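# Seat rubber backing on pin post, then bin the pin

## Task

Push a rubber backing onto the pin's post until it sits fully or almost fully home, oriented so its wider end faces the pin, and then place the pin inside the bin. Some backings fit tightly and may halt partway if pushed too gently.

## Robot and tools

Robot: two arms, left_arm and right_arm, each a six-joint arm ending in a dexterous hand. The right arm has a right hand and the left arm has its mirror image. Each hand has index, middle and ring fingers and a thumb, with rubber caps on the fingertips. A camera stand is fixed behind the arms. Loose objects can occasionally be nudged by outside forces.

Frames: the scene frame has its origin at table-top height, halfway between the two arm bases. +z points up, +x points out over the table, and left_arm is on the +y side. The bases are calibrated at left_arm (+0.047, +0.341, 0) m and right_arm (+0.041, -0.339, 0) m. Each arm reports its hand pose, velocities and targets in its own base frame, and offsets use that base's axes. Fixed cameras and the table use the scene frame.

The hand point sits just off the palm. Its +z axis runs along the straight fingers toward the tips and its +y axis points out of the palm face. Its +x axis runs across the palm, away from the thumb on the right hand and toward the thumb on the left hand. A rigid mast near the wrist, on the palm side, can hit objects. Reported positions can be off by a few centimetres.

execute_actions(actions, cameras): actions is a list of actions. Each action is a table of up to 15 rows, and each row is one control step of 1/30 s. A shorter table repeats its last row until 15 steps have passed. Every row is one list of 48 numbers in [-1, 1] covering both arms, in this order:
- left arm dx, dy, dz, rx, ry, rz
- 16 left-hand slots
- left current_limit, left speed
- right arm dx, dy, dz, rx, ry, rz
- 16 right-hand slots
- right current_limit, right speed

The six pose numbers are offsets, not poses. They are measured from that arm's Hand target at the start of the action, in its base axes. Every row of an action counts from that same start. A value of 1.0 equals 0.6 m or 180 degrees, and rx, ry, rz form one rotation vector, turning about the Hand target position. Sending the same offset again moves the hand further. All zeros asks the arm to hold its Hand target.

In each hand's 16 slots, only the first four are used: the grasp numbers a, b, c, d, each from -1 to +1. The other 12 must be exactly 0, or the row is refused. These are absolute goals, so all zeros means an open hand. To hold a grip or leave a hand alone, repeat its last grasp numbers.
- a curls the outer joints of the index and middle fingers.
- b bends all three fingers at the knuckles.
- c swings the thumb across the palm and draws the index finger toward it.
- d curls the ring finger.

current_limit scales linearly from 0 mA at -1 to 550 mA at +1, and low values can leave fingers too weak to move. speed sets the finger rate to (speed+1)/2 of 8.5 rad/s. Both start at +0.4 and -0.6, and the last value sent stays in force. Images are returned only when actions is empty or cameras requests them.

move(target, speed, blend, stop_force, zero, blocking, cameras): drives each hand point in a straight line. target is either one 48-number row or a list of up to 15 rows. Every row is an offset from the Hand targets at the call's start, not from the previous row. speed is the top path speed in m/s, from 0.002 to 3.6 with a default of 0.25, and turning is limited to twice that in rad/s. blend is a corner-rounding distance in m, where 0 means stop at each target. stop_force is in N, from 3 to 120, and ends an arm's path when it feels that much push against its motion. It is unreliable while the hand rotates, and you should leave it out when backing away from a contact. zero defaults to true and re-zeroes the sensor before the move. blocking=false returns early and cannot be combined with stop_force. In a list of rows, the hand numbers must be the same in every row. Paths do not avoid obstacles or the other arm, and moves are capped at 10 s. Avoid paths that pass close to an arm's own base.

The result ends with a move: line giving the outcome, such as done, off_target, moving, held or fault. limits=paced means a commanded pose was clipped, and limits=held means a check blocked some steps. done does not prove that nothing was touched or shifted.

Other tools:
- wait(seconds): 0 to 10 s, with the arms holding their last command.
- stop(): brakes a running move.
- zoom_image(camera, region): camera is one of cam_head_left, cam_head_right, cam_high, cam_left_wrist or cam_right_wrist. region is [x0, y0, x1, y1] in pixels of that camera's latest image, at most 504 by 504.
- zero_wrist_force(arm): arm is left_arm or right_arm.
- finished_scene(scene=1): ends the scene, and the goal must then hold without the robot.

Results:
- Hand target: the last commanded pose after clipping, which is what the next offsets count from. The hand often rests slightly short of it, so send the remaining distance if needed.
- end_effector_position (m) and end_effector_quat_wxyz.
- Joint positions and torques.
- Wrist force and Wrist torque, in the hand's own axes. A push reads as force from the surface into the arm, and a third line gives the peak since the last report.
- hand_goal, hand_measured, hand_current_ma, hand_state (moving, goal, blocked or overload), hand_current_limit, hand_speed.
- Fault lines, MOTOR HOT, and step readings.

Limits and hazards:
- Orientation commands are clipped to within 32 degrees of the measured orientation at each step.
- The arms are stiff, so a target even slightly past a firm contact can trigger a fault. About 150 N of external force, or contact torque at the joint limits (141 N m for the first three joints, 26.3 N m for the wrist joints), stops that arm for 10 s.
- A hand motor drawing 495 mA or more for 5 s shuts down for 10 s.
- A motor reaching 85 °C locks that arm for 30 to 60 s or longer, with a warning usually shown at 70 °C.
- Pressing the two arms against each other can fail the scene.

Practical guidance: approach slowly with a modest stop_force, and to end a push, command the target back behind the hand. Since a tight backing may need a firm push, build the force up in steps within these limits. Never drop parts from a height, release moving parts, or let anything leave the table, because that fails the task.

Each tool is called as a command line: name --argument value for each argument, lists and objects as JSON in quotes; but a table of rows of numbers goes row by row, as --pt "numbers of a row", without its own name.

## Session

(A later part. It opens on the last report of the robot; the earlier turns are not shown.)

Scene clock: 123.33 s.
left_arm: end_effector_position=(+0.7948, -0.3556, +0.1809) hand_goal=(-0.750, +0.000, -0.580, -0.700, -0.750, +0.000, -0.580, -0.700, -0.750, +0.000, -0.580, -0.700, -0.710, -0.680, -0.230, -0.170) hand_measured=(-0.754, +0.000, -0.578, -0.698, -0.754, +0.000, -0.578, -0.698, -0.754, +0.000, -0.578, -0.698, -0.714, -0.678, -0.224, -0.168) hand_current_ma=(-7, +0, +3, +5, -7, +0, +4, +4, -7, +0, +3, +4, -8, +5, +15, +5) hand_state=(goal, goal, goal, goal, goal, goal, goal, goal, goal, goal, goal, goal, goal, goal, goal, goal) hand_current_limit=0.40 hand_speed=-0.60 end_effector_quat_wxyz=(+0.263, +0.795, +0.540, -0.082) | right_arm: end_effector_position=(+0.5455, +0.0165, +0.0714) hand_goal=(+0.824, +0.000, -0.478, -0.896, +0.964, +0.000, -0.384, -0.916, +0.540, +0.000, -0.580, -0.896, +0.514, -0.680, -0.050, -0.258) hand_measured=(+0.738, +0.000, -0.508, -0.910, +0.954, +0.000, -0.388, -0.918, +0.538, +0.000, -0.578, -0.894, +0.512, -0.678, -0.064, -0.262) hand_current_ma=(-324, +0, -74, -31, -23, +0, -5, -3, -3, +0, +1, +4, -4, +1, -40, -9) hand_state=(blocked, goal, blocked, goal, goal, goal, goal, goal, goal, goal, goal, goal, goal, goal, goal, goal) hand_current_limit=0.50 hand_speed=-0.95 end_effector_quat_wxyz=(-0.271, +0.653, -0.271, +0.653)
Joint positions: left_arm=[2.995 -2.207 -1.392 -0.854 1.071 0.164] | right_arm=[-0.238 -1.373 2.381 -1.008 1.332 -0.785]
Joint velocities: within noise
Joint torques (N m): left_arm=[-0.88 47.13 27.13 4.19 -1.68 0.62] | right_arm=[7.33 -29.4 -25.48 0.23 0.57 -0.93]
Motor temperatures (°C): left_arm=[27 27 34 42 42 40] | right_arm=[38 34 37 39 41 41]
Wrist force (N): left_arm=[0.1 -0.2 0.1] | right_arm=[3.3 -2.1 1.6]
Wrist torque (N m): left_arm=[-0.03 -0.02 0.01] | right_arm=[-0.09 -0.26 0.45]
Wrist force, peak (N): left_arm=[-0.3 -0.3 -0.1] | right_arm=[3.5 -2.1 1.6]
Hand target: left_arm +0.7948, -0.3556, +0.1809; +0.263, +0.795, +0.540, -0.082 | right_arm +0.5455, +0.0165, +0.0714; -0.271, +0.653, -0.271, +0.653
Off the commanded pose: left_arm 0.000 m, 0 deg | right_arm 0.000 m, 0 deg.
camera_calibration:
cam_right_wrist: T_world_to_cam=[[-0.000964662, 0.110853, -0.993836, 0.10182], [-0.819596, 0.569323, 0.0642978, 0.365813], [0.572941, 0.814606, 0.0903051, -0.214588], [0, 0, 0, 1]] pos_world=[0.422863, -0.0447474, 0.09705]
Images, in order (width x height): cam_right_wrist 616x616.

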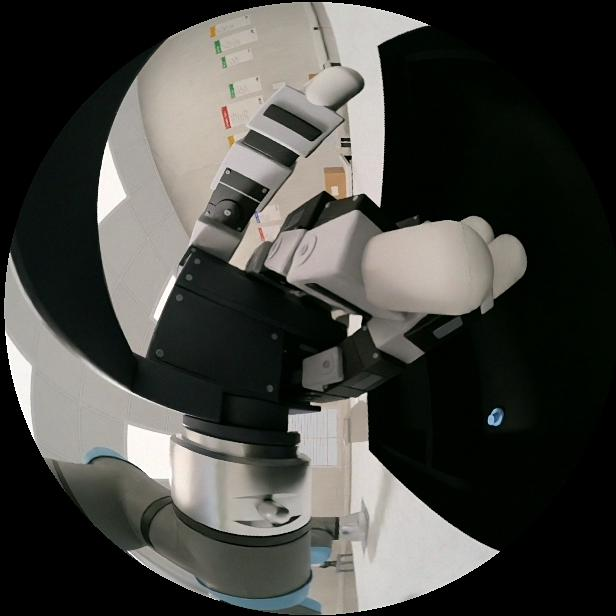

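execute_actions --actions '[]' --cameras '["all"]'

zoom_image --camera "cam_right_wrist" --region '[340, 180, 540, 380]'

zoom_image --camera "cam_left_wrist" --region '[200, 200, 460, 460]'

Scene clock: 127.70 s.
left_arm: end_effector_position=(+0.7948, -0.3556, +0.1809) hand_goal=(-0.750, +0.000, -0.580, -0.700, -0.750, +0.000, -0.580, -0.700, -0.750, +0.000, -0.580, -0.700, -0.710, -0.680, -0.230, -0.170) hand_measured=(-0.754, +0.000, -0.578, -0.698, -0.754, +0.000, -0.578, -0.698, -0.754, +0.000, -0.578, -0.698, -0.714, -0.678, -0.224, -0.168) hand_current_ma=(-7, +0, +3, +5, -7, +0, +4, +4, -7, +0, +3, +4, -8, +5, +15, +5) hand_state=(goal, goal, goal, goal, goal, goal, goal, goal, goal, goal, goal, goal, goal, goal, goal, goal) hand_current_limit=0.40 hand_speed=-0.60 end_effector_quat_wxyz=(+0.263, +0.795, +0.540, -0.082) | right_arm: end_effector_position=(+0.5455, +0.0165, +0.0714) hand_goal=(+0.824, +0.000, -0.478, -0.896, +0.964, +0.000, -0.384, -0.916, +0.540, +0.000, -0.580, -0.896, +0.514, -0.680, -0.050, -0.258) hand_measured=(+0.738, +0.000, -0.508, -0.910, +0.954, +0.000, -0.388, -0.918, +0.538, +0.000, -0.578, -0.894, +0.512, -0.678, -0.064, -0.262) hand_current_ma=(-324, +0, -74, -31, -23, +0, -5, -3, -3, +0, +1, +4, -4, +1, -40, -9) hand_state=(blocked, goal, blocked, goal, goal, goal, goal, goal, goal, goal, goal, goal, goal, goal, goal, goal) hand_current_limit=0.50 hand_speed=-0.95 end_effector_quat_wxyz=(-0.271, +0.653, -0.271, +0.653)
Joint positions: left_arm=[2.995 -2.207 -1.392 -0.854 1.071 0.164] | right_arm=[-0.238 -1.373 2.381 -1.008 1.332 -0.785]
Joint velocities: within noise
Joint torques (N m): left_arm=[-1.09 47.03 26.95 4.17 -1.82 0.6] | right_arm=[9.7 -29.68 -25.71 0.24 0.47 -1.31]
Motor temperatures (°C): left_arm=[27 27 34 42 42 40] | right_arm=[38 34 37 39 41 41]
Wrist force (N): left_arm=[-0.1 -0.2 -0.2] | right_arm=[3.4 -2.0 1.5]
Wrist torque (N m): left_arm=[-0.02 0.01 0.00] | right_arm=[-0.06 -0.27 0.47]
Wrist force, peak (N): left_arm=[-0.1 -0.4 -0.1] | right_arm=[3.6 -2.1 1.6]
Hand target: left_arm +0.7948, -0.3556, +0.1809; +0.263, +0.795, +0.540, -0.082 | right_arm +0.5455, +0.0165, +0.0714; -0.271, +0.653, -0.271, +0.653
Off the commanded pose: left_arm 0.000 m, 0 deg | right_arm 0.000 m, 0 deg.
camera_calibration:
cam_right_wrist: T_world_to_cam=[[-0.000964082, 0.110852, -0.993836, 0.10182], [-0.819642, 0.569257, 0.06429, 0.36583], [0.572875, 0.814653, 0.0903106, -0.214559], [0, 0, 0, 1]] pos_world=[0.422863, -0.0447472, 0.09705]

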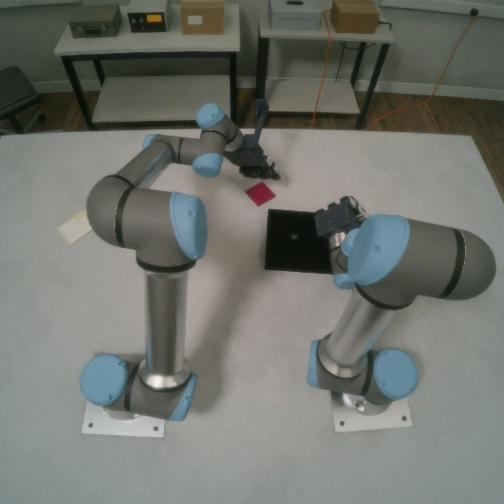

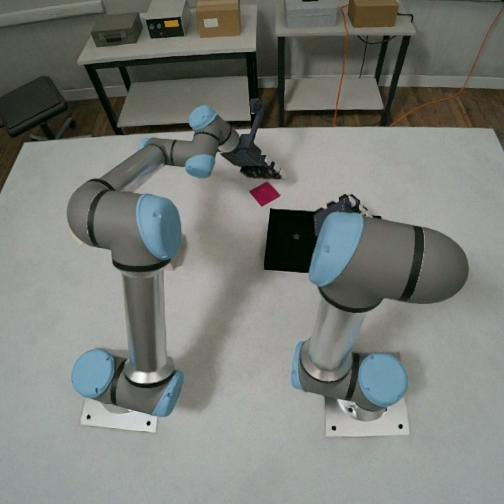

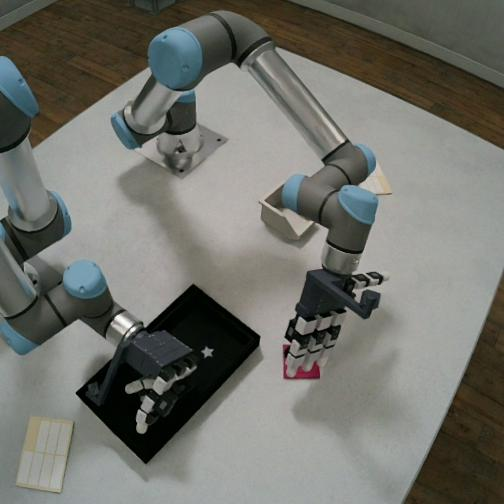

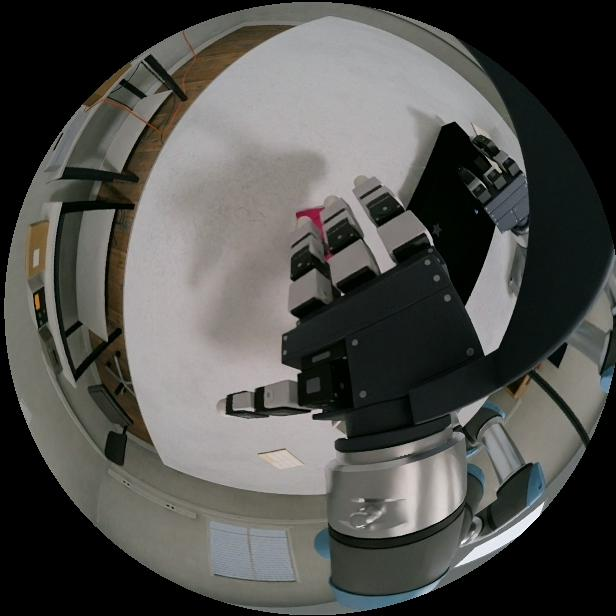

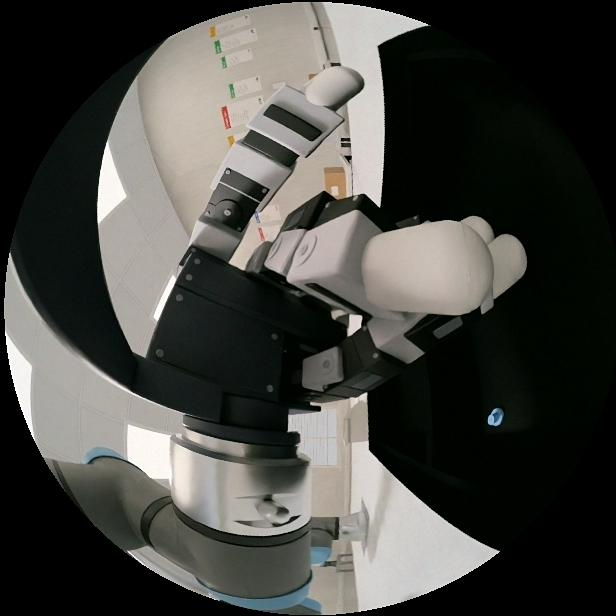

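Scaled by 2.520 from the camera's 616x616 image, which has a finer 880x880 frame.

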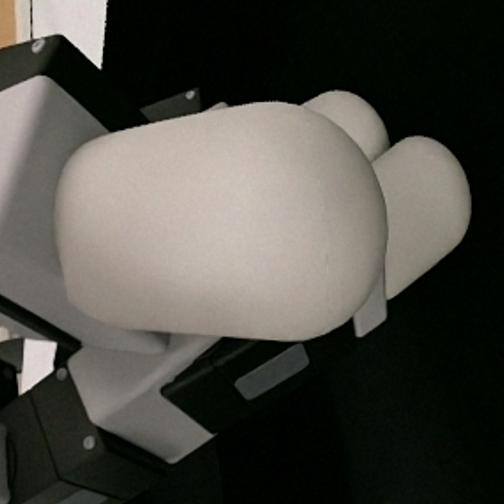

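Scaled by 1.938 from the camera's 616x616 image, which has a finer 880x880 frame.

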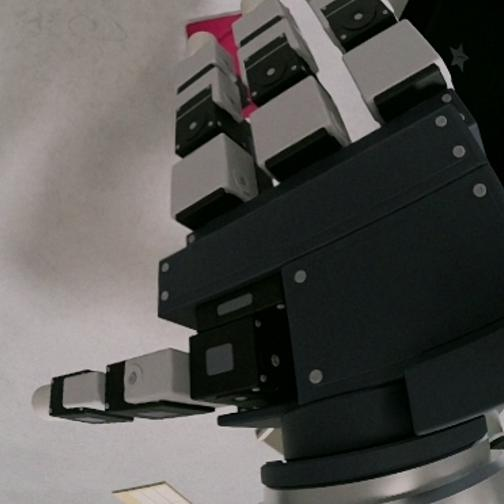

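move --target '[0,0,0,0,0,0,0,0,0,0,0,0,0,0,0,0,0,0,0,0,0,0,0.4,-0.6,0,0,0.075,0,0,0,0,0.75,0.72,0,0,0,0,0,0,0,0,0,0,0,0,0,0.3,-0.9]' --speed 0.1 --cameras '["cam_right_wrist"]'

zoom_image --camera "cam_right_wrist" --region '[400, 120, 560, 280]'

Scene clock: 133.30 s.
left_arm: end_effector_position=(+0.7948, -0.3556, +0.1809) hand_goal=(-0.750, +0.000, -0.580, -0.700, -0.750, +0.000, -0.580, -0.700, -0.750, +0.000, -0.580, -0.700, -0.710, -0.680, -0.230, -0.170) hand_measured=(-0.754, +0.000, -0.578, -0.698, -0.754, +0.000, -0.578, -0.698, -0.754, +0.000, -0.578, -0.698, -0.714, -0.678, -0.224, -0.168) hand_current_ma=(-7, +0, +3, +5, -7, +0, +4, +4, -7, +0, +3, +4, -8, +5, +15, +5) hand_state=(goal, goal, goal, goal, goal, goal, goal, goal, goal, goal, goal, goal, goal, goal, goal, goal) hand_current_limit=0.40 hand_speed=-0.60 end_effector_quat_wxyz=(+0.263, +0.795, +0.540, -0.082) | right_arm: end_effector_position=(+0.5455, +0.0165, +0.1164) hand_goal=(+0.514, +0.000, -0.410, -0.850, +0.562, +0.000, -0.430, -0.916, +0.194, +0.000, -0.580, -0.850, +0.514, -0.680, -0.050, -0.212) hand_measured=(+0.516, -0.002, -0.414, -0.852, +0.564, +0.000, -0.428, -0.918, +0.202, +0.000, -0.578, -0.852, +0.510, -0.678, -0.054, -0.214) hand_current_ma=(+4, -1, -5, -4, +4, +0, +2, -3, +17, +0, +1, -4, -5, +1, -8, -4) hand_state=(goal, goal, goal, goal, goal, goal, goal, goal, goal, goal, goal, goal, goal, goal, goal, goal) hand_current_limit=0.30 hand_speed=-0.90 end_effector_quat_wxyz=(-0.271, +0.653, -0.271, +0.653)
Joint positions: left_arm=[2.995 -2.207 -1.392 -0.854 1.071 0.164] | right_arm=[-0.238 -1.493 2.34 -0.846 1.332 -0.785]
Joint torques (N m): left_arm=[-0.58 46.11 26.64 4.37 -1.67 0.71] | right_arm=[-11.81 -26.92 -28.88 0.13 -1.32 -1.65]
Wrist force (N): left_arm=[-0.2 -0.1 -0.1] | right_arm=[3.0 -1.7 1.1]
Wrist torque (N m): left_arm=[-0.01 0.02 -0.02] | right_arm=[-0.04 -0.27 0.44]
Wrist force, peak (N): left_arm=[-0.2 -0.5 -0.1] | right_arm=[3.5 -2.5 1.3]
Hand target: left_arm +0.7948, -0.3556, +0.1809; +0.263, +0.795, +0.540, -0.082 | right_arm +0.5455, +0.0165, +0.1164; -0.271, +0.653, -0.271, +0.653
Off the commanded pose: left_arm 0.000 m, 0 deg | right_arm 0.000 m, 0 deg.
move: done
camera_calibration:
cam_right_wrist: T_world_to_cam=[[-0.000964082, 0.110852, -0.993836, 0.146542], [-0.819642, 0.569257, 0.06429, 0.362937], [0.572875, 0.814653, 0.0903106, -0.218623], [0, 0, 0, 1]] pos_world=[0.422863, -0.0447472, 0.14205]
Images, in order (width x height): cam_right_wrist 616x616.

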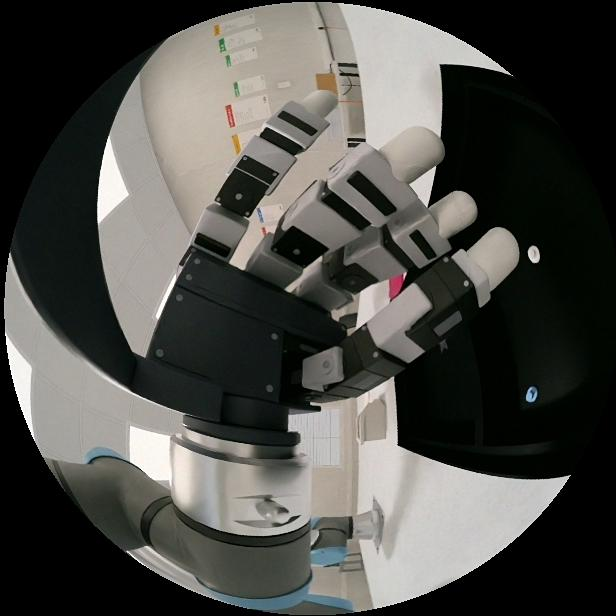

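Scaled by 3.150 from the camera's 616x616 image, which has a finer 880x880 frame.

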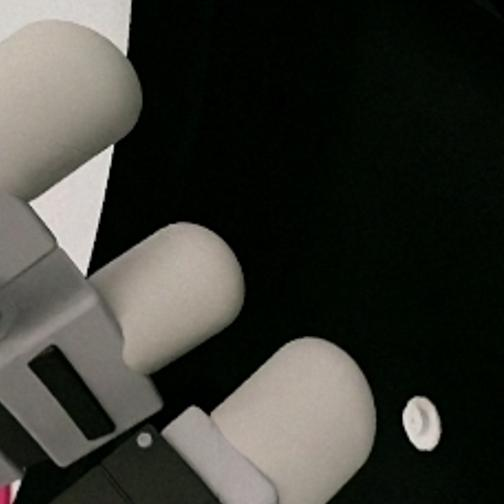

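zoom_image --camera "cam_right_wrist" --region '[514, 234, 554, 274]'

zoom_image --camera "cam_right_wrist" --region '[512, 374, 552, 414]'

Scaled by 12.600 from the camera's 616x616 image, which has a finer 880x880 frame.

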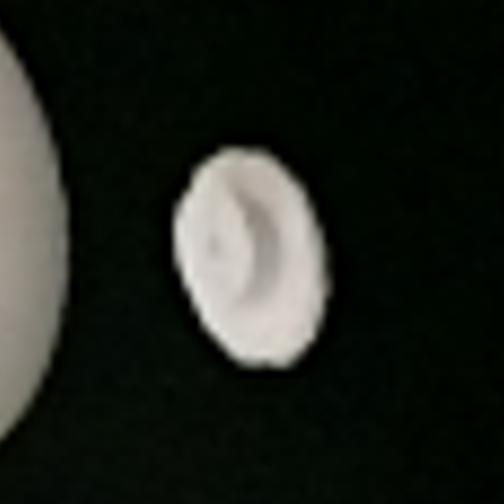

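Scaled by 12.600 from the camera's 616x616 image, which has a finer 880x880 frame.

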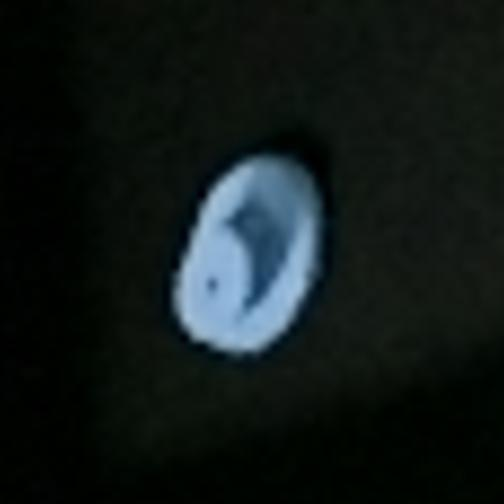

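move --pt "0 0 0 0 0 0 0 0 0 0 0 0 0 0 0 0 0 0 0 0 0 0 0.4 -0.6 -0.0108 0.0083 0 0 0 0 0 0.75 0.72 0 0 0 0 0 0 0 0 0 0 0 0 0 0.3 -0.8" --pt "0 0 0 0 0 0 0 0 0 0 0 0 0 0 0 0 0 0 0 0 0 0 0.4 -0.6 -0.0108 0.0083 -0.0773 0 0 0 0 0.75 0.72 0 0 0 0 0 0 0 0 0 0 0 0 0 0.3 -0.8" --speed 0.1 --blend 0.003 --cameras '["cam_right_wrist"]'

zoom_image --camera "cam_right_wrist" --region '[420, 160, 520, 260]'

Scene clock: 138.03 s.
left_arm: end_effector_position=(+0.7948, -0.3556, +0.1809) hand_goal=(-0.750, +0.000, -0.580, -0.700, -0.750, +0.000, -0.580, -0.700, -0.750, +0.000, -0.580, -0.700, -0.710, -0.680, -0.230, -0.170) hand_measured=(-0.754, +0.000, -0.578, -0.698, -0.754, +0.000, -0.578, -0.698, -0.754, +0.000, -0.578, -0.698, -0.714, -0.678, -0.224, -0.168) hand_current_ma=(-7, +0, +3, +5, -7, +0, +4, +4, -7, +0, +3, +4, -8, +5, +15, +5) hand_state=(goal, goal, goal, goal, goal, goal, goal, goal, goal, goal, goal, goal, goal, goal, goal, goal) hand_current_limit=0.40 hand_speed=-0.60 end_effector_quat_wxyz=(+0.263, +0.795, +0.540, -0.082) | right_arm: end_effector_position=(+0.5390, +0.0215, +0.0701) hand_goal=(+0.514, +0.000, -0.410, -0.850, +0.562, +0.000, -0.430, -0.916, +0.194, +0.000, -0.580, -0.850, +0.514, -0.680, -0.050, -0.212) hand_measured=(+0.516, -0.002, -0.414, -0.852, +0.564, +0.000, -0.428, -0.918, +0.202, +0.000, -0.578, -0.852, +0.510, -0.678, -0.054, -0.214) hand_current_ma=(+4, -1, -4, -4, +3, +0, +2, -3, +16, +0, +1, -4, -5, +1, -7, -4) hand_state=(goal, goal, goal, goal, goal, goal, goal, goal, goal, goal, goal, goal, goal, goal, goal, goal) hand_current_limit=0.30 hand_speed=-0.80 end_effector_quat_wxyz=(-0.271, +0.653, -0.271, +0.653)
Joint positions: left_arm=[2.995 -2.207 -1.392 -0.854 1.071 0.164] | right_arm=[-0.227 -1.38 2.397 -1.017 1.344 -0.785]
Joint torques (N m): left_arm=[-0.88 47.3 27.5 4.39 -1.77 0.84] | right_arm=[13.24 -13.81 1.57 -3.38 1.11 1.3]
Wrist force (N): left_arm=[0.0 -0.3 -0.1] | right_arm=[3.1 -2.1 1.6]
Wrist torque (N m): left_arm=[-0.04 0.00 0.01] | right_arm=[-0.15 -0.28 0.45]
Wrist force, peak (N): left_arm=[-0.2 -0.5 -0.2] | right_arm=[3.4 -2.6 0.9]
Hand target: left_arm +0.7948, -0.3556, +0.1809; +0.263, +0.795, +0.540, -0.082 | right_arm +0.5390, +0.0215, +0.0700; -0.271, +0.653, -0.271, +0.653
Off the commanded pose: left_arm 0.000 m, 0 deg | right_arm 0.000 m, 0 deg.
move: done
camera_calibration:
cam_right_wrist: T_world_to_cam=[[-0.000964082, 0.110852, -0.993836, 0.099868], [-0.819642, 0.569257, 0.06429, 0.357746], [0.572875, 0.814653, 0.0903106, -0.214782], [0, 0, 0, 1]] pos_world=[0.416363, -0.0397472, 0.09565]
Images, in order (width x height): cam_right_wrist 616x616.

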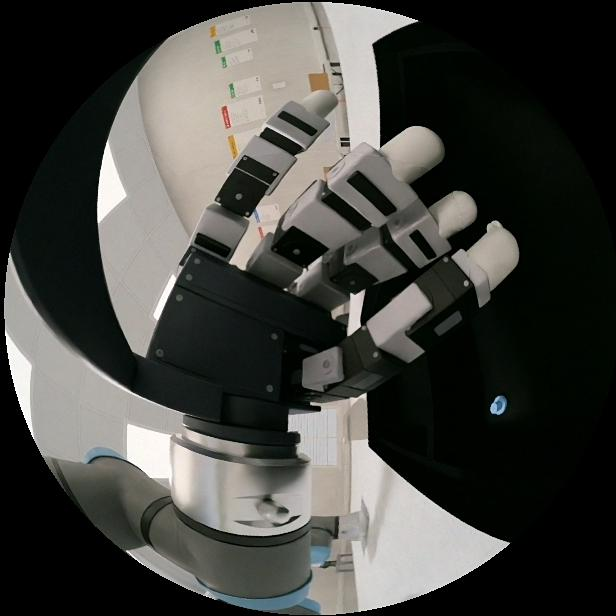

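Scaled by 5.040 from the camera's 616x616 image, which has a finer 880x880 frame.

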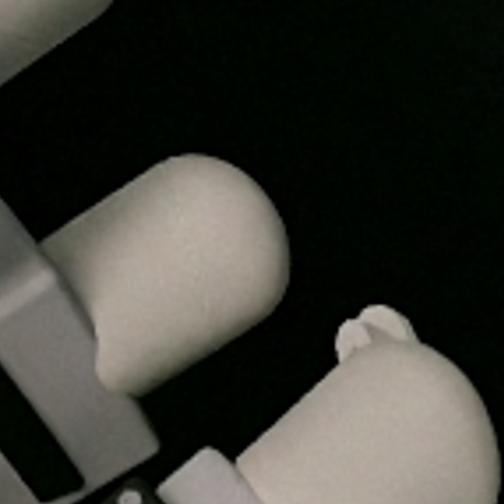

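execute_actions --actions '[[[0,0,0,0,0,0,0,0,0,0,0,0,0,0,0,0,0,0,0,0,0,0,0.4,-0.6,0,0,0,0,0,0,0,0.8,0.72,0,0,0,0,0,0,0,0,0,0,0,0,0,-0.2,-0.95]],[[0,0,0,0,0,0,0,0,0,0,0,0,0,0,0,0,0,0,0,0,0,0,0.4,-0.6,0,0,0,0,0,0,0,0.825,0.72,0,0,0,0,0,0,0,0,0,0,0,0,0,-0.2,-0.95]]]'

execute_actions --actions '[[[0,0,0,0,0,0,0,0,0,0,0,0,0,0,0,0,0,0,0,0,0,0,0.4,-0.6,0,0,0,0,0,0,0,0.835,0.72,0,0,0,0,0,0,0,0,0,0,0,0,0,-0.2,-0.97]]]' --cameras '["cam_right_wrist"]'

zoom_image --camera "cam_right_wrist" --region '[440, 180, 540, 280]'

Scene clock: 139.63 s.
left_arm: end_effector_position=(+0.7948, -0.3556, +0.1809) hand_goal=(-0.750, +0.000, -0.580, -0.700, -0.750, +0.000, -0.580, -0.700, -0.750, +0.000, -0.580, -0.700, -0.710, -0.680, -0.230, -0.170) hand_measured=(-0.754, +0.000, -0.578, -0.698, -0.754, +0.000, -0.578, -0.698, -0.754, +0.000, -0.578, -0.698, -0.714, -0.678, -0.224, -0.168) hand_current_ma=(-7, +0, +3, +5, -7, +0, +4, +4, -7, +0, +3, +4, -8, +5, +15, +5) hand_state=(goal, goal, goal, goal, goal, goal, goal, goal, goal, goal, goal, goal, goal, goal, goal, goal) hand_current_limit=0.40 hand_speed=-0.60 end_effector_quat_wxyz=(+0.263, +0.795, +0.540, -0.082) | right_arm: end_effector_position=(+0.5390, +0.0215, +0.0700) hand_goal=(+0.616, +0.000, -0.432, -0.866, +0.694, +0.000, -0.416, -0.916, +0.308, +0.000, -0.580, -0.866, +0.514, -0.680, -0.050, -0.228) hand_measured=(+0.612, -0.002, -0.430, -0.864, +0.688, +0.000, -0.420, -0.918, +0.308, +0.000, -0.578, -0.862, +0.510, -0.678, -0.054, -0.226) hand_current_ma=(-6, -1, +3, +4, -10, +0, -5, -3, +0, +0, +1, +4, -5, +1, -7, +3) hand_state=(goal, goal, goal, goal, goal, goal, goal, goal, goal, goal, goal, goal, goal, goal, goal, goal) hand_current_limit=-0.20 hand_speed=-0.95 end_effector_quat_wxyz=(-0.271, +0.653, -0.271, +0.653)
Joint positions: left_arm=[2.995 -2.207 -1.392 -0.854 1.071 0.164] | right_arm=[-0.227 -1.379 2.397 -1.017 1.344 -0.785]
Joint torques (N m): left_arm=[-0.92 46.21 27.38 4.16 -1.77 0.83] | right_arm=[13.36 -13.92 2.29 -3.43 1.1 1.49]
Wrist force (N): left_arm=[0.0 -0.2 -0.2] | right_arm=[3.2 -2.0 1.5]
Wrist torque (N m): left_arm=[-0.02 0.00 0.00] | right_arm=[-0.10 -0.27 0.46]
Wrist force, peak (N): left_arm=[-0.3 0.0 -0.2] | right_arm=[3.4 -2.0 1.5]
Hand target: left_arm +0.7948, -0.3556, +0.1809; +0.263, +0.795, +0.540, -0.082 | right_arm +0.5390, +0.0215, +0.0700; -0.271, +0.653, -0.271, +0.653
Off the commanded pose: left_arm 0.000 m, 0 deg | right_arm 0.000 m, 0 deg.
Step readings (end_effector_position of left_arm | right_arm):
0: (+0.7948, -0.3556, +0.1809) | (+0.5390, +0.0215, +0.0700)
1: (+0.7948, -0.3556, +0.1809) | (+0.5390, +0.0215, +0.0700)
2: (+0.7948, -0.3556, +0.1809) | (+0.5390, +0.0215, +0.0700)
4: (+0.7948, -0.3556, +0.1809) | (+0.5390, +0.0215, +0.0700)
8: (+0.7948, -0.3556, +0.1809) | (+0.5390, +0.0215, +0.0700)
15: (+0.7948, -0.3556, +0.1809) | (+0.5390, +0.0215, +0.0700)
16: (+0.7948, -0.3556, +0.1809) | (+0.5390, +0.0215, +0.0700)
17: (+0.7948, -0.3556, +0.1809) | (+0.5390, +0.0215, +0.0700)
19: (+0.7948, -0.3556, +0.1809) | (+0.5390, +0.0215, +0.0700)
23: (+0.7948, -0.3556, +0.1809) | (+0.5390, +0.0215, +0.0700)
30: (+0.7948, -0.3556, +0.1809) | (+0.5390, +0.0215, +0.0700)

Scene clock: 140.33 s.
left_arm: end_effector_position=(+0.7948, -0.3556, +0.1809) hand_goal=(-0.750, +0.000, -0.580, -0.700, -0.750, +0.000, -0.580, -0.700, -0.750, +0.000, -0.580, -0.700, -0.710, -0.680, -0.230, -0.170) hand_measured=(-0.754, +0.000, -0.578, -0.698, -0.754, +0.000, -0.578, -0.698, -0.754, +0.000, -0.578, -0.698, -0.714, -0.678, -0.224, -0.168) hand_current_ma=(-7, +0, +3, +5, -7, +0, +4, +4, -7, +0, +3, +4, -8, +5, +15, +5) hand_state=(goal, goal, goal, goal, goal, goal, goal, goal, goal, goal, goal, goal, goal, goal, goal, goal) hand_current_limit=0.40 hand_speed=-0.60 end_effector_quat_wxyz=(+0.263, +0.795, +0.540, -0.082) | right_arm: end_effector_position=(+0.5390, +0.0215, +0.0700) hand_goal=(+0.630, +0.000, -0.434, -0.868, +0.712, +0.000, -0.414, -0.916, +0.322, +0.000, -0.580, -0.868, +0.514, -0.680, -0.050, -0.230) hand_measured=(+0.626, -0.002, -0.432, -0.866, +0.706, +0.000, -0.418, -0.918, +0.322, +0.000, -0.578, -0.864, +0.510, -0.678, -0.054, -0.228) hand_current_ma=(-7, -1, +3, +4, -11, +0, -5, -3, +0, +0, +1, +4, -5, +1, -7, +3) hand_state=(goal, goal, goal, goal, goal, goal, goal, goal, goal, goal, goal, goal, goal, goal, goal, goal) hand_current_limit=-0.20 hand_speed=-0.97 end_effector_quat_wxyz=(-0.271, +0.653, -0.271, +0.653)
Joint positions: left_arm=[2.995 -2.207 -1.392 -0.854 1.071 0.164] | right_arm=[-0.227 -1.379 2.397 -1.017 1.344 -0.785]
Joint torques (N m): left_arm=[-1.19 46.87 26.11 4.35 -1.83 0.76] | right_arm=[12.76 -12.78 2.02 -3.36 0.88 1.55]
Wrist force (N): left_arm=[-0.1 -0.1 0.0] | right_arm=[3.2 -2.1 1.3]
Wrist torque (N m): left_arm=[-0.02 0.02 -0.01] | right_arm=[-0.11 -0.28 0.46]
Wrist force, peak (N): left_arm=[-0.3 -0.3 -0.1] | right_arm=[3.3 -2.1 1.6]
Hand target: left_arm +0.7948, -0.3556, +0.1809; +0.263, +0.795, +0.540, -0.082 | right_arm +0.5390, +0.0215, +0.0700; -0.271, +0.653, -0.271, +0.653
Off the commanded pose: left_arm 0.000 m, 0 deg | right_arm 0.000 m, 0 deg.
Step readings (end_effector_position of left_arm | right_arm):
0: (+0.7948, -0.3556, +0.1809) | (+0.5390, +0.0215, +0.0700)
1: (+0.7948, -0.3556, +0.1809) | (+0.5390, +0.0215, +0.0700)
2: (+0.7948, -0.3556, +0.1809) | (+0.5390, +0.0215, +0.0700)
4: (+0.7948, -0.3556, +0.1809) | (+0.5390, +0.0215, +0.0700)
8: (+0.7948, -0.3556, +0.1809) | (+0.5390, +0.0215, +0.0700)
15: (+0.7948, -0.3556, +0.1809) | (+0.5390, +0.0215, +0.0700)
camera_calibration:
cam_right_wrist: T_world_to_cam=[[-0.000964082, 0.110852, -0.993836, 0.099868], [-0.819642, 0.569257, 0.06429, 0.357746], [0.572875, 0.814653, 0.0903106, -0.214782], [0, 0, 0, 1]] pos_world=[0.416363, -0.0397472, 0.09565]
Images, in order (width x height): cam_right_wrist 616x616.

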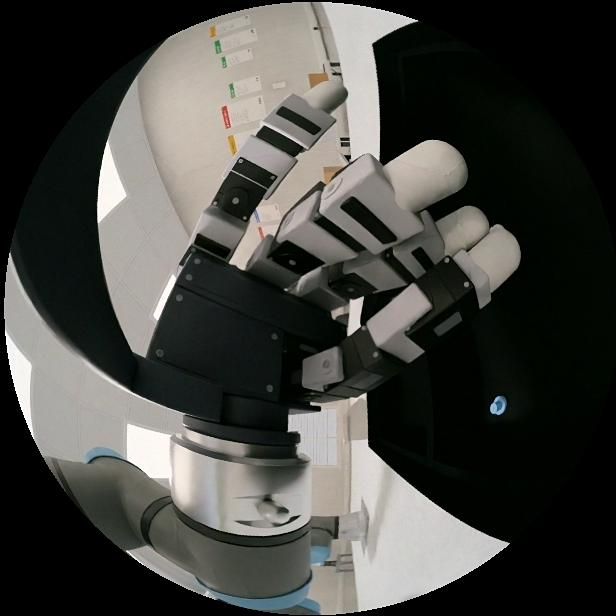

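Scaled by 5.040 from the camera's 616x616 image, which has a finer 880x880 frame.

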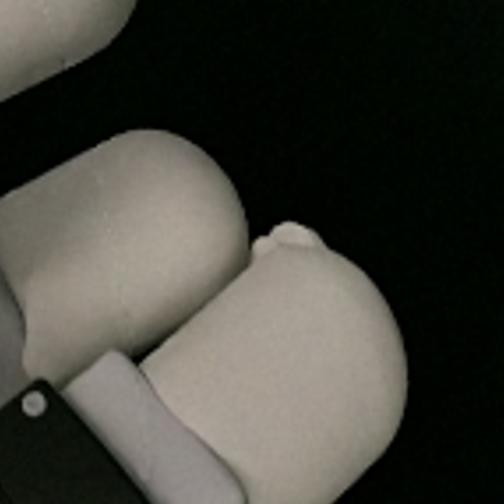

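execute_actions --actions '[[[0,0,0,0,0,0,0,0,0,0,0,0,0,0,0,0,0,0,0,0,0,0,0.4,-0.6,0,0,0,0,0,0,0,0.841,0.72,0,0,0,0,0,0,0,0,0,0,0,0,0,-0.2,-0.97]]]'

execute_actions --actions '[[[0,0,0,0,0,0,0,0,0,0,0,0,0,0,0,0,0,0,0,0,0,0,0.4,-0.6,0,0,0,0,0,0,0,0.846,0.72,0,0,0,0,0,0,0,0,0,0,0,0,0,-0.2,-0.97]]]' --cameras '["cam_right_wrist"]'

zoom_image --camera "cam_right_wrist" --region '[440, 180, 540, 280]'

Scene clock: 141.33 s.
left_arm: end_effector_position=(+0.7948, -0.3556, +0.1809) hand_goal=(-0.750, +0.000, -0.580, -0.700, -0.750, +0.000, -0.580, -0.700, -0.750, +0.000, -0.580, -0.700, -0.710, -0.680, -0.230, -0.170) hand_measured=(-0.754, +0.000, -0.578, -0.698, -0.754, +0.000, -0.578, -0.698, -0.754, +0.000, -0.578, -0.698, -0.714, -0.678, -0.224, -0.168) hand_current_ma=(-7, +0, +3, +5, -7, +0, +4, +4, -7, +0, +3, +4, -8, +5, +15, +5) hand_state=(goal, goal, goal, goal, goal, goal, goal, goal, goal, goal, goal, goal, goal, goal, goal, goal) hand_current_limit=0.40 hand_speed=-0.60 end_effector_quat_wxyz=(+0.263, +0.795, +0.540, -0.082) | right_arm: end_effector_position=(+0.5390, +0.0215, +0.0700) hand_goal=(+0.638, +0.000, -0.436, -0.868, +0.722, +0.000, -0.412, -0.916, +0.332, +0.000, -0.580, -0.868, +0.514, -0.680, -0.050, -0.230) hand_measured=(+0.634, -0.002, -0.434, -0.866, +0.716, +0.000, -0.416, -0.918, +0.332, +0.000, -0.578, -0.864, +0.510, -0.678, -0.054, -0.228) hand_current_ma=(-7, -1, +3, +4, -11, +0, -5, -3, +0, +0, +1, +4, -5, +1, -7, +3) hand_state=(goal, goal, goal, goal, goal, goal, goal, goal, goal, goal, goal, goal, goal, goal, goal, goal) hand_current_limit=-0.20 hand_speed=-0.97 end_effector_quat_wxyz=(-0.271, +0.653, -0.271, +0.653)
Joint positions: left_arm=[2.995 -2.207 -1.392 -0.854 1.071 0.164] | right_arm=[-0.227 -1.379 2.397 -1.017 1.344 -0.785]
Joint torques (N m): left_arm=[-0.65 47.66 26.99 4.29 -1.83 0.86] | right_arm=[13.27 -13.56 1.59 -3.1 0.96 1.49]
Wrist force (N): left_arm=[-0.2 -0.3 0.0] | right_arm=[3.5 -1.9 1.4]
Wrist torque (N m): left_arm=[-0.04 0.03 -0.01] | right_arm=[-0.08 -0.31 0.48]
Wrist force, peak (N): left_arm=[-0.4 -0.3 0.2] | right_arm=[3.4 -2.3 1.5]
Hand target: left_arm +0.7948, -0.3556, +0.1809; +0.263, +0.795, +0.540, -0.082 | right_arm +0.5390, +0.0215, +0.0700; -0.271, +0.653, -0.271, +0.653
Off the commanded pose: left_arm 0.000 m, 0 deg | right_arm 0.000 m, 0 deg.
Step readings (end_effector_position of left_arm | right_arm):
0: (+0.7948, -0.3556, +0.1809) | (+0.5390, +0.0215, +0.0700)
1: (+0.7948, -0.3556, +0.1809) | (+0.5390, +0.0215, +0.0700)
2: (+0.7948, -0.3556, +0.1809) | (+0.5390, +0.0215, +0.0700)
4: (+0.7948, -0.3556, +0.1809) | (+0.5390, +0.0215, +0.0700)
8: (+0.7948, -0.3556, +0.1809) | (+0.5390, +0.0215, +0.0700)
15: (+0.7948, -0.3556, +0.1809) | (+0.5390, +0.0215, +0.0700)

Scene clock: 142.03 s.
left_arm: end_effector_position=(+0.7948, -0.3556, +0.1809) hand_goal=(-0.750, +0.000, -0.580, -0.700, -0.750, +0.000, -0.580, -0.700, -0.750, +0.000, -0.580, -0.700, -0.710, -0.680, -0.230, -0.170) hand_measured=(-0.754, +0.000, -0.578, -0.698, -0.754, +0.000, -0.578, -0.698, -0.754, +0.000, -0.578, -0.698, -0.714, -0.678, -0.224, -0.168) hand_current_ma=(-7, +0, +3, +5, -7, +0, +4, +4, -7, +0, +3, +4, -8, +5, +15, +5) hand_state=(goal, goal, goal, goal, goal, goal, goal, goal, goal, goal, goal, goal, goal, goal, goal, goal) hand_current_limit=0.40 hand_speed=-0.60 end_effector_quat_wxyz=(+0.263, +0.795, +0.540, -0.082) | right_arm: end_effector_position=(+0.5390, +0.0215, +0.0700) hand_goal=(+0.644, +0.000, -0.438, -0.870, +0.730, +0.000, -0.410, -0.916, +0.338, +0.000, -0.580, -0.870, +0.514, -0.680, -0.050, -0.232) hand_measured=(+0.638, -0.002, -0.436, -0.868, +0.724, +0.000, -0.414, -0.918, +0.338, +0.000, -0.578, -0.866, +0.510, -0.678, -0.054, -0.230) hand_current_ma=(-9, -1, +3, +3, -12, +0, -5, -3, +0, +0, +1, +4, -5, +1, -7, +3) hand_state=(goal, goal, goal, goal, goal, goal, goal, goal, goal, goal, goal, goal, goal, goal, goal, goal) hand_current_limit=-0.20 hand_speed=-0.97 end_effector_quat_wxyz=(-0.271, +0.653, -0.271, +0.653)
Joint positions: left_arm=[2.995 -2.207 -1.392 -0.854 1.071 0.164] | right_arm=[-0.227 -1.379 2.397 -1.017 1.344 -0.785]
Joint torques (N m): left_arm=[-1.04 47.38 27.27 4.28 -1.9 0.83] | right_arm=[12.8 -14.06 0.96 -3.24 0.84 1.55]
Wrist force (N): left_arm=[-0.1 -0.2 0.1] | right_arm=[3.2 -2.1 1.5]
Wrist torque (N m): left_arm=[-0.04 0.02 -0.01] | right_arm=[-0.11 -0.27 0.46]
Wrist force, peak (N): left_arm=[0.1 -0.4 -0.1] | right_arm=[3.4 -1.9 1.6]
Hand target: left_arm +0.7948, -0.3556, +0.1809; +0.263, +0.795, +0.540, -0.082 | right_arm +0.5390, +0.0215, +0.0700; -0.271, +0.653, -0.271, +0.653
Off the commanded pose: left_arm 0.000 m, 0 deg | right_arm 0.000 m, 0 deg.
Step readings (end_effector_position of left_arm | right_arm):
0: (+0.7948, -0.3556, +0.1809) | (+0.5390, +0.0215, +0.0700)
1: (+0.7948, -0.3556, +0.1809) | (+0.5390, +0.0215, +0.0700)
2: (+0.7948, -0.3556, +0.1809) | (+0.5390, +0.0215, +0.0700)
4: (+0.7948, -0.3556, +0.1809) | (+0.5390, +0.0215, +0.0700)
8: (+0.7948, -0.3556, +0.1809) | (+0.5390, +0.0215, +0.0700)
15: (+0.7948, -0.3556, +0.1809) | (+0.5390, +0.0215, +0.0700)
camera_calibration:
cam_right_wrist: T_world_to_cam=[[-0.000964082, 0.110852, -0.993836, 0.099868], [-0.819642, 0.569257, 0.06429, 0.357746], [0.572875, 0.814653, 0.0903106, -0.214782], [0, 0, 0, 1]] pos_world=[0.416363, -0.0397472, 0.09565]
Images, in order (width x height): cam_right_wrist 616x616.

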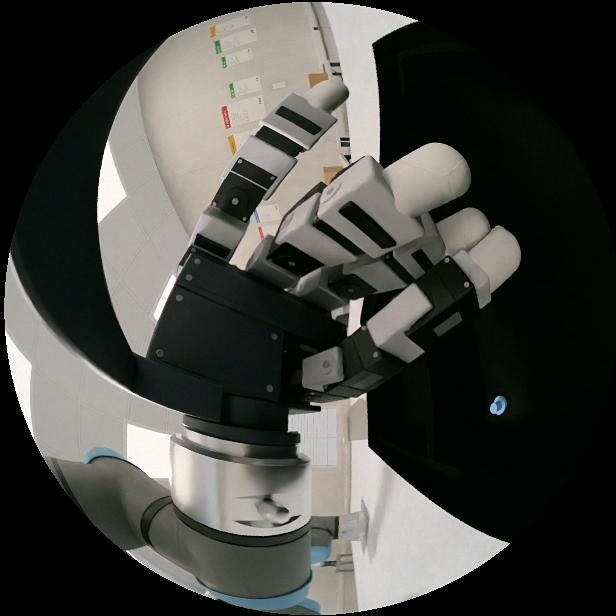

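Scaled by 5.040 from the camera's 616x616 image, which has a finer 880x880 frame.

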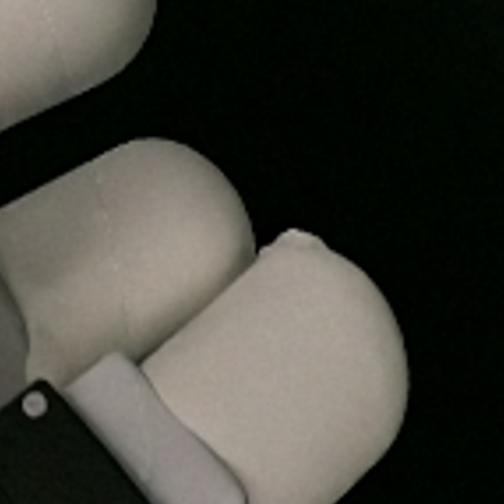

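execute_actions --actions '[[[0,0,0,0,0,0,0,0,0,0,0,0,0,0,0,0,0,0,0,0,0,0,0.4,-0.6,0,0,0,0,0,0,0,0.849,0.72,0,0,0,0,0,0,0,0,0,0,0,0,0,-0.2,-0.98]]]'

execute_actions --actions '[[[0,0,0,0,0,0,0,0,0,0,0,0,0,0,0,0,0,0,0,0,0,0,0.4,-0.6,0,0,0,0,0,0,0,0.852,0.72,0,0,0,0,0,0,0,0,0,0,0,0,0,-0.2,-0.98]]]' --cameras '["cam_right_wrist"]'

zoom_image --camera "cam_right_wrist" --region '[440, 180, 540, 280]'

Scene clock: 143.03 s.
left_arm: end_effector_position=(+0.7948, -0.3556, +0.1809) hand_goal=(-0.750, +0.000, -0.580, -0.700, -0.750, +0.000, -0.580, -0.700, -0.750, +0.000, -0.580, -0.700, -0.710, -0.680, -0.230, -0.170) hand_measured=(-0.754, +0.000, -0.578, -0.698, -0.754, +0.000, -0.578, -0.698, -0.754, +0.000, -0.578, -0.698, -0.714, -0.678, -0.224, -0.168) hand_current_ma=(-7, +0, +3, +5, -7, +0, +4, +4, -7, +0, +3, +4, -8, +5, +15, +5) hand_state=(goal, goal, goal, goal, goal, goal, goal, goal, goal, goal, goal, goal, goal, goal, goal, goal) hand_current_limit=0.40 hand_speed=-0.60 end_effector_quat_wxyz=(+0.263, +0.795, +0.540, -0.082) | right_arm: end_effector_position=(+0.5390, +0.0215, +0.0700) hand_goal=(+0.648, +0.000, -0.438, -0.870, +0.736, +0.000, -0.410, -0.916, +0.344, +0.000, -0.580, -0.870, +0.514, -0.680, -0.050, -0.232) hand_measured=(+0.640, -0.002, -0.436, -0.868, +0.730, +0.000, -0.414, -0.918, +0.344, +0.000, -0.578, -0.866, +0.510, -0.678, -0.054, -0.230) hand_current_ma=(-14, -1, +2, +3, -12, +0, -5, -3, +0, +0, +1, +4, -5, +1, -7, +2) hand_state=(goal, goal, goal, goal, goal, goal, goal, goal, goal, goal, goal, goal, goal, goal, goal, goal) hand_current_limit=-0.20 hand_speed=-0.98 end_effector_quat_wxyz=(-0.271, +0.653, -0.271, +0.653)
Joint positions: left_arm=[2.995 -2.207 -1.392 -0.854 1.071 0.164] | right_arm=[-0.227 -1.379 2.397 -1.017 1.344 -0.785]
Joint torques (N m): left_arm=[-0.41 46.91 27.58 4.37 -1.85 0.87] | right_arm=[12.81 -13.07 2.16 -2.97 0.66 1.35]
Wrist force (N): left_arm=[-0.1 -0.1 -0.3] | right_arm=[3.1 -1.8 1.4]
Wrist torque (N m): left_arm=[0.00 0.01 0.00] | right_arm=[-0.07 -0.26 0.46]
Wrist force, peak (N): left_arm=[-0.3 -0.3 0.1] | right_arm=[3.3 -2.1 1.5]
Hand target: left_arm +0.7948, -0.3556, +0.1809; +0.263, +0.795, +0.540, -0.082 | right_arm +0.5390, +0.0215, +0.0700; -0.271, +0.653, -0.271, +0.653
Off the commanded pose: left_arm 0.000 m, 0 deg | right_arm 0.000 m, 0 deg.
Step readings (end_effector_position of left_arm | right_arm):
0: (+0.7948, -0.3556, +0.1809) | (+0.5390, +0.0215, +0.0700)
1: (+0.7948, -0.3556, +0.1809) | (+0.5390, +0.0215, +0.0700)
2: (+0.7948, -0.3556, +0.1809) | (+0.5390, +0.0215, +0.0700)
4: (+0.7948, -0.3556, +0.1809) | (+0.5390, +0.0215, +0.0700)
8: (+0.7948, -0.3556, +0.1809) | (+0.5390, +0.0215, +0.0700)
15: (+0.7948, -0.3556, +0.1809) | (+0.5390, +0.0215, +0.0700)

Scene clock: 143.73 s.
left_arm: end_effector_position=(+0.7948, -0.3556, +0.1809) hand_goal=(-0.750, +0.000, -0.580, -0.700, -0.750, +0.000, -0.580, -0.700, -0.750, +0.000, -0.580, -0.700, -0.710, -0.680, -0.230, -0.170) hand_measured=(-0.754, +0.000, -0.578, -0.698, -0.754, +0.000, -0.578, -0.698, -0.754, +0.000, -0.578, -0.698, -0.714, -0.678, -0.224, -0.168) hand_current_ma=(-7, +0, +3, +5, -7, +0, +4, +4, -7, +0, +3, +4, -8, +5, +15, +5) hand_state=(goal, goal, goal, goal, goal, goal, goal, goal, goal, goal, goal, goal, goal, goal, goal, goal) hand_current_limit=0.40 hand_speed=-0.60 end_effector_quat_wxyz=(+0.263, +0.795, +0.540, -0.082) | right_arm: end_effector_position=(+0.5390, +0.0215, +0.0700) hand_goal=(+0.652, +0.000, -0.440, -0.870, +0.740, +0.000, -0.410, -0.916, +0.348, +0.000, -0.580, -0.870, +0.514, -0.680, -0.050, -0.232) hand_measured=(+0.642, -0.002, -0.440, -0.868, +0.734, +0.000, -0.414, -0.918, +0.348, +0.000, -0.578, -0.866, +0.510, -0.678, -0.054, -0.230) hand_current_ma=(-19, -1, +1, +2, -12, +0, -5, -3, +0, +0, +1, +4, -5, +1, -7, +2) hand_state=(goal, goal, goal, goal, goal, goal, goal, goal, goal, goal, goal, goal, goal, goal, goal, goal) hand_current_limit=-0.20 hand_speed=-0.98 end_effector_quat_wxyz=(-0.271, +0.653, -0.271, +0.653)
Joint positions: left_arm=[2.995 -2.207 -1.392 -0.854 1.071 0.164] | right_arm=[-0.227 -1.379 2.397 -1.017 1.344 -0.785]
Joint torques (N m): left_arm=[-0.4 46.87 27.4 4.39 -1.84 0.79] | right_arm=[12.63 -13.26 1.74 -3.09 0.83 1.47]
Wrist force (N): left_arm=[0.0 -0.1 0.0] | right_arm=[3.1 -1.8 1.4]
Wrist torque (N m): left_arm=[-0.02 0.00 0.00] | right_arm=[-0.06 -0.26 0.47]
Wrist force, peak (N): left_arm=[-0.1 -0.4 0.0] | right_arm=[3.3 -2.1 1.7]
Hand target: left_arm +0.7948, -0.3556, +0.1809; +0.263, +0.795, +0.540, -0.082 | right_arm +0.5390, +0.0215, +0.0700; -0.271, +0.653, -0.271, +0.653
Off the commanded pose: left_arm 0.000 m, 0 deg | right_arm 0.000 m, 0 deg.
Step readings (end_effector_position of left_arm | right_arm):
0: (+0.7948, -0.3556, +0.1809) | (+0.5390, +0.0215, +0.0700)
1: (+0.7948, -0.3556, +0.1809) | (+0.5390, +0.0215, +0.0700)
2: (+0.7948, -0.3556, +0.1809) | (+0.5390, +0.0215, +0.0700)
4: (+0.7948, -0.3556, +0.1809) | (+0.5390, +0.0215, +0.0700)
8: (+0.7948, -0.3556, +0.1809) | (+0.5390, +0.0215, +0.0700)
15: (+0.7948, -0.3556, +0.1809) | (+0.5390, +0.0215, +0.0700)
camera_calibration:
cam_right_wrist: T_world_to_cam=[[-0.000964082, 0.110852, -0.993836, 0.099868], [-0.819642, 0.569257, 0.06429, 0.357746], [0.572875, 0.814653, 0.0903106, -0.214782], [0, 0, 0, 1]] pos_world=[0.416363, -0.0397472, 0.09565]
Images, in order (width x height): cam_right_wrist 616x616.

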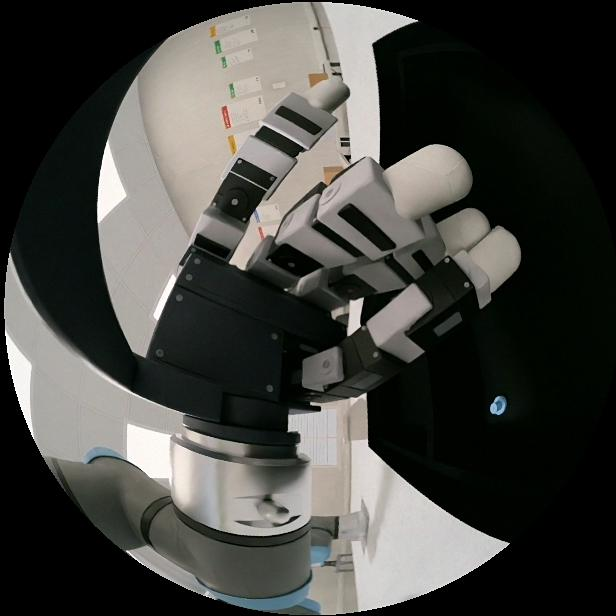

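Scaled by 5.040 from the camera's 616x616 image, which has a finer 880x880 frame.

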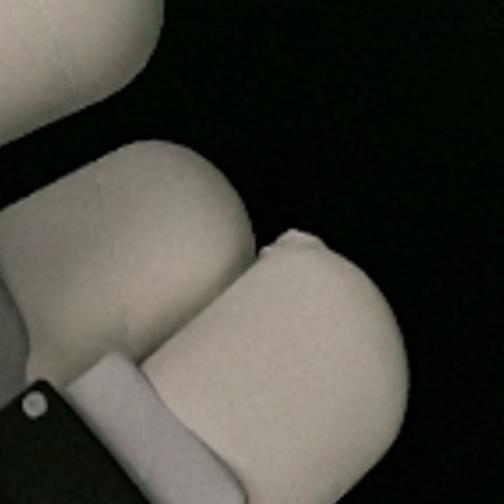

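move --target '[0,0,0,0,0,0,0,0,0,0,0,0,0,0,0,0,0,0,0,0,0,0,0.4,-0.6,0,0,0.05,0,0,0,0,0.852,0.72,0,0,0,0,0,0,0,0,0,0,0,0,0,-0.2,-0.98]' --speed 0.15 --cameras '["cam_right_wrist"]'

zoom_image --camera "cam_right_wrist" --region '[440, 180, 540, 280]'

Scene clock: 144.97 s.
left_arm: end_effector_position=(+0.7948, -0.3556, +0.1809) hand_goal=(-0.750, +0.000, -0.580, -0.700, -0.750, +0.000, -0.580, -0.700, -0.750, +0.000, -0.580, -0.700, -0.710, -0.680, -0.230, -0.170) hand_measured=(-0.754, +0.000, -0.578, -0.698, -0.754, +0.000, -0.578, -0.698, -0.754, +0.000, -0.578, -0.698, -0.714, -0.678, -0.224, -0.168) hand_current_ma=(-7, +0, +3, +5, -7, +0, +4, +4, -7, +0, +3, +4, -8, +5, +15, +5) hand_state=(goal, goal, goal, goal, goal, goal, goal, goal, goal, goal, goal, goal, goal, goal, goal, goal) hand_current_limit=0.40 hand_speed=-0.60 end_effector_quat_wxyz=(+0.263, +0.795, +0.540, -0.082) | right_arm: end_effector_position=(+0.5390, +0.0216, +0.1000) hand_goal=(+0.652, +0.000, -0.440, -0.870, +0.740, +0.000, -0.410, -0.916, +0.348, +0.000, -0.580, -0.870, +0.514, -0.680, -0.050, -0.232) hand_measured=(+0.648, -0.002, -0.440, -0.868, +0.734, +0.000, -0.414, -0.918, +0.348, +0.000, -0.578, -0.866, +0.510, -0.678, -0.054, -0.230) hand_current_ma=(-7, -1, +1, +2, -12, +0, -5, -3, +0, +0, +1, +4, -5, +1, -7, +2) hand_state=(goal, goal, goal, goal, goal, goal, goal, goal, goal, goal, goal, goal, goal, goal, goal, goal) hand_current_limit=-0.20 hand_speed=-0.98 end_effector_quat_wxyz=(-0.271, +0.653, -0.271, +0.653)
Joint positions: left_arm=[2.995 -2.207 -1.392 -0.854 1.071 0.164] | right_arm=[-0.227 -1.464 2.372 -0.907 1.344 -0.785]
Joint torques (N m): left_arm=[-0.92 46.99 27.44 4.33 -1.94 0.93] | right_arm=[-7.78 -28.23 -28.31 0.17 -0.99 -1.69]
Wrist force (N): left_arm=[0.0 -0.3 -0.2] | right_arm=[3.2 -2.0 1.2]
Wrist torque (N m): left_arm=[-0.03 0.00 0.00] | right_arm=[-0.07 -0.26 0.45]
Wrist force, peak (N): left_arm=[-0.3 -0.3 -0.1] | right_arm=[3.5 -2.3 1.2]
Hand target: left_arm +0.7948, -0.3556, +0.1809; +0.263, +0.795, +0.540, -0.082 | right_arm +0.5390, +0.0215, +0.1000; -0.271, +0.653, -0.271, +0.653
Off the commanded pose: left_arm 0.000 m, 0 deg | right_arm 0.000 m, 0 deg.
move: done
camera_calibration:
cam_right_wrist: T_world_to_cam=[[-0.000979776, 0.11085, -0.993837, 0.129579], [-0.819722, 0.569142, 0.0642886, 0.355796], [0.572761, 0.814733, 0.0903084, -0.217513], [0, 0, 0, 1]] pos_world=[0.416364, -0.039647, 0.12555]
Images, in order (width x height): cam_right_wrist 616x616.

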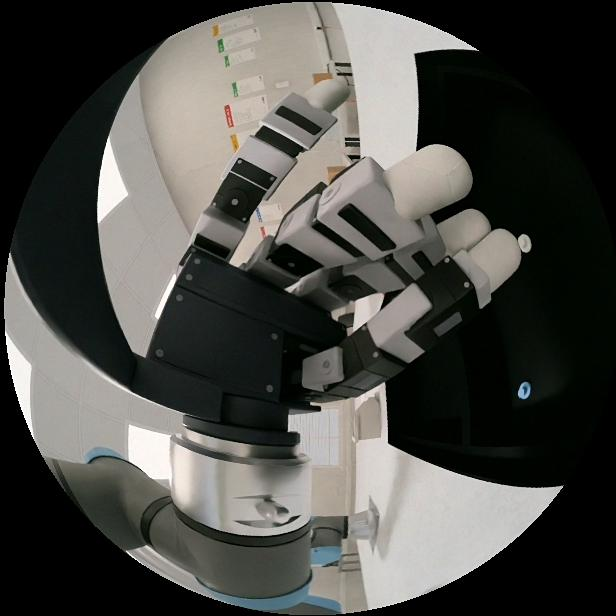

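Scaled by 5.040 from the camera's 616x616 image, which has a finer 880x880 frame.

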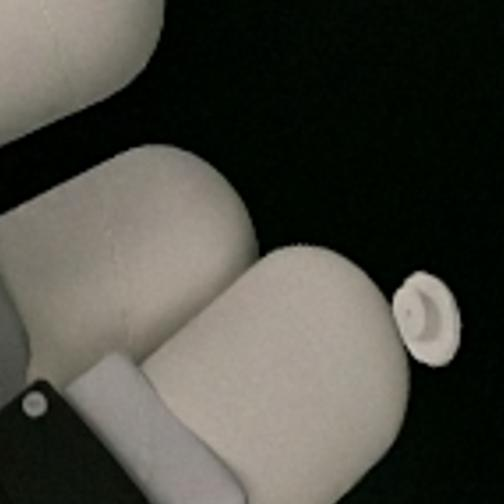

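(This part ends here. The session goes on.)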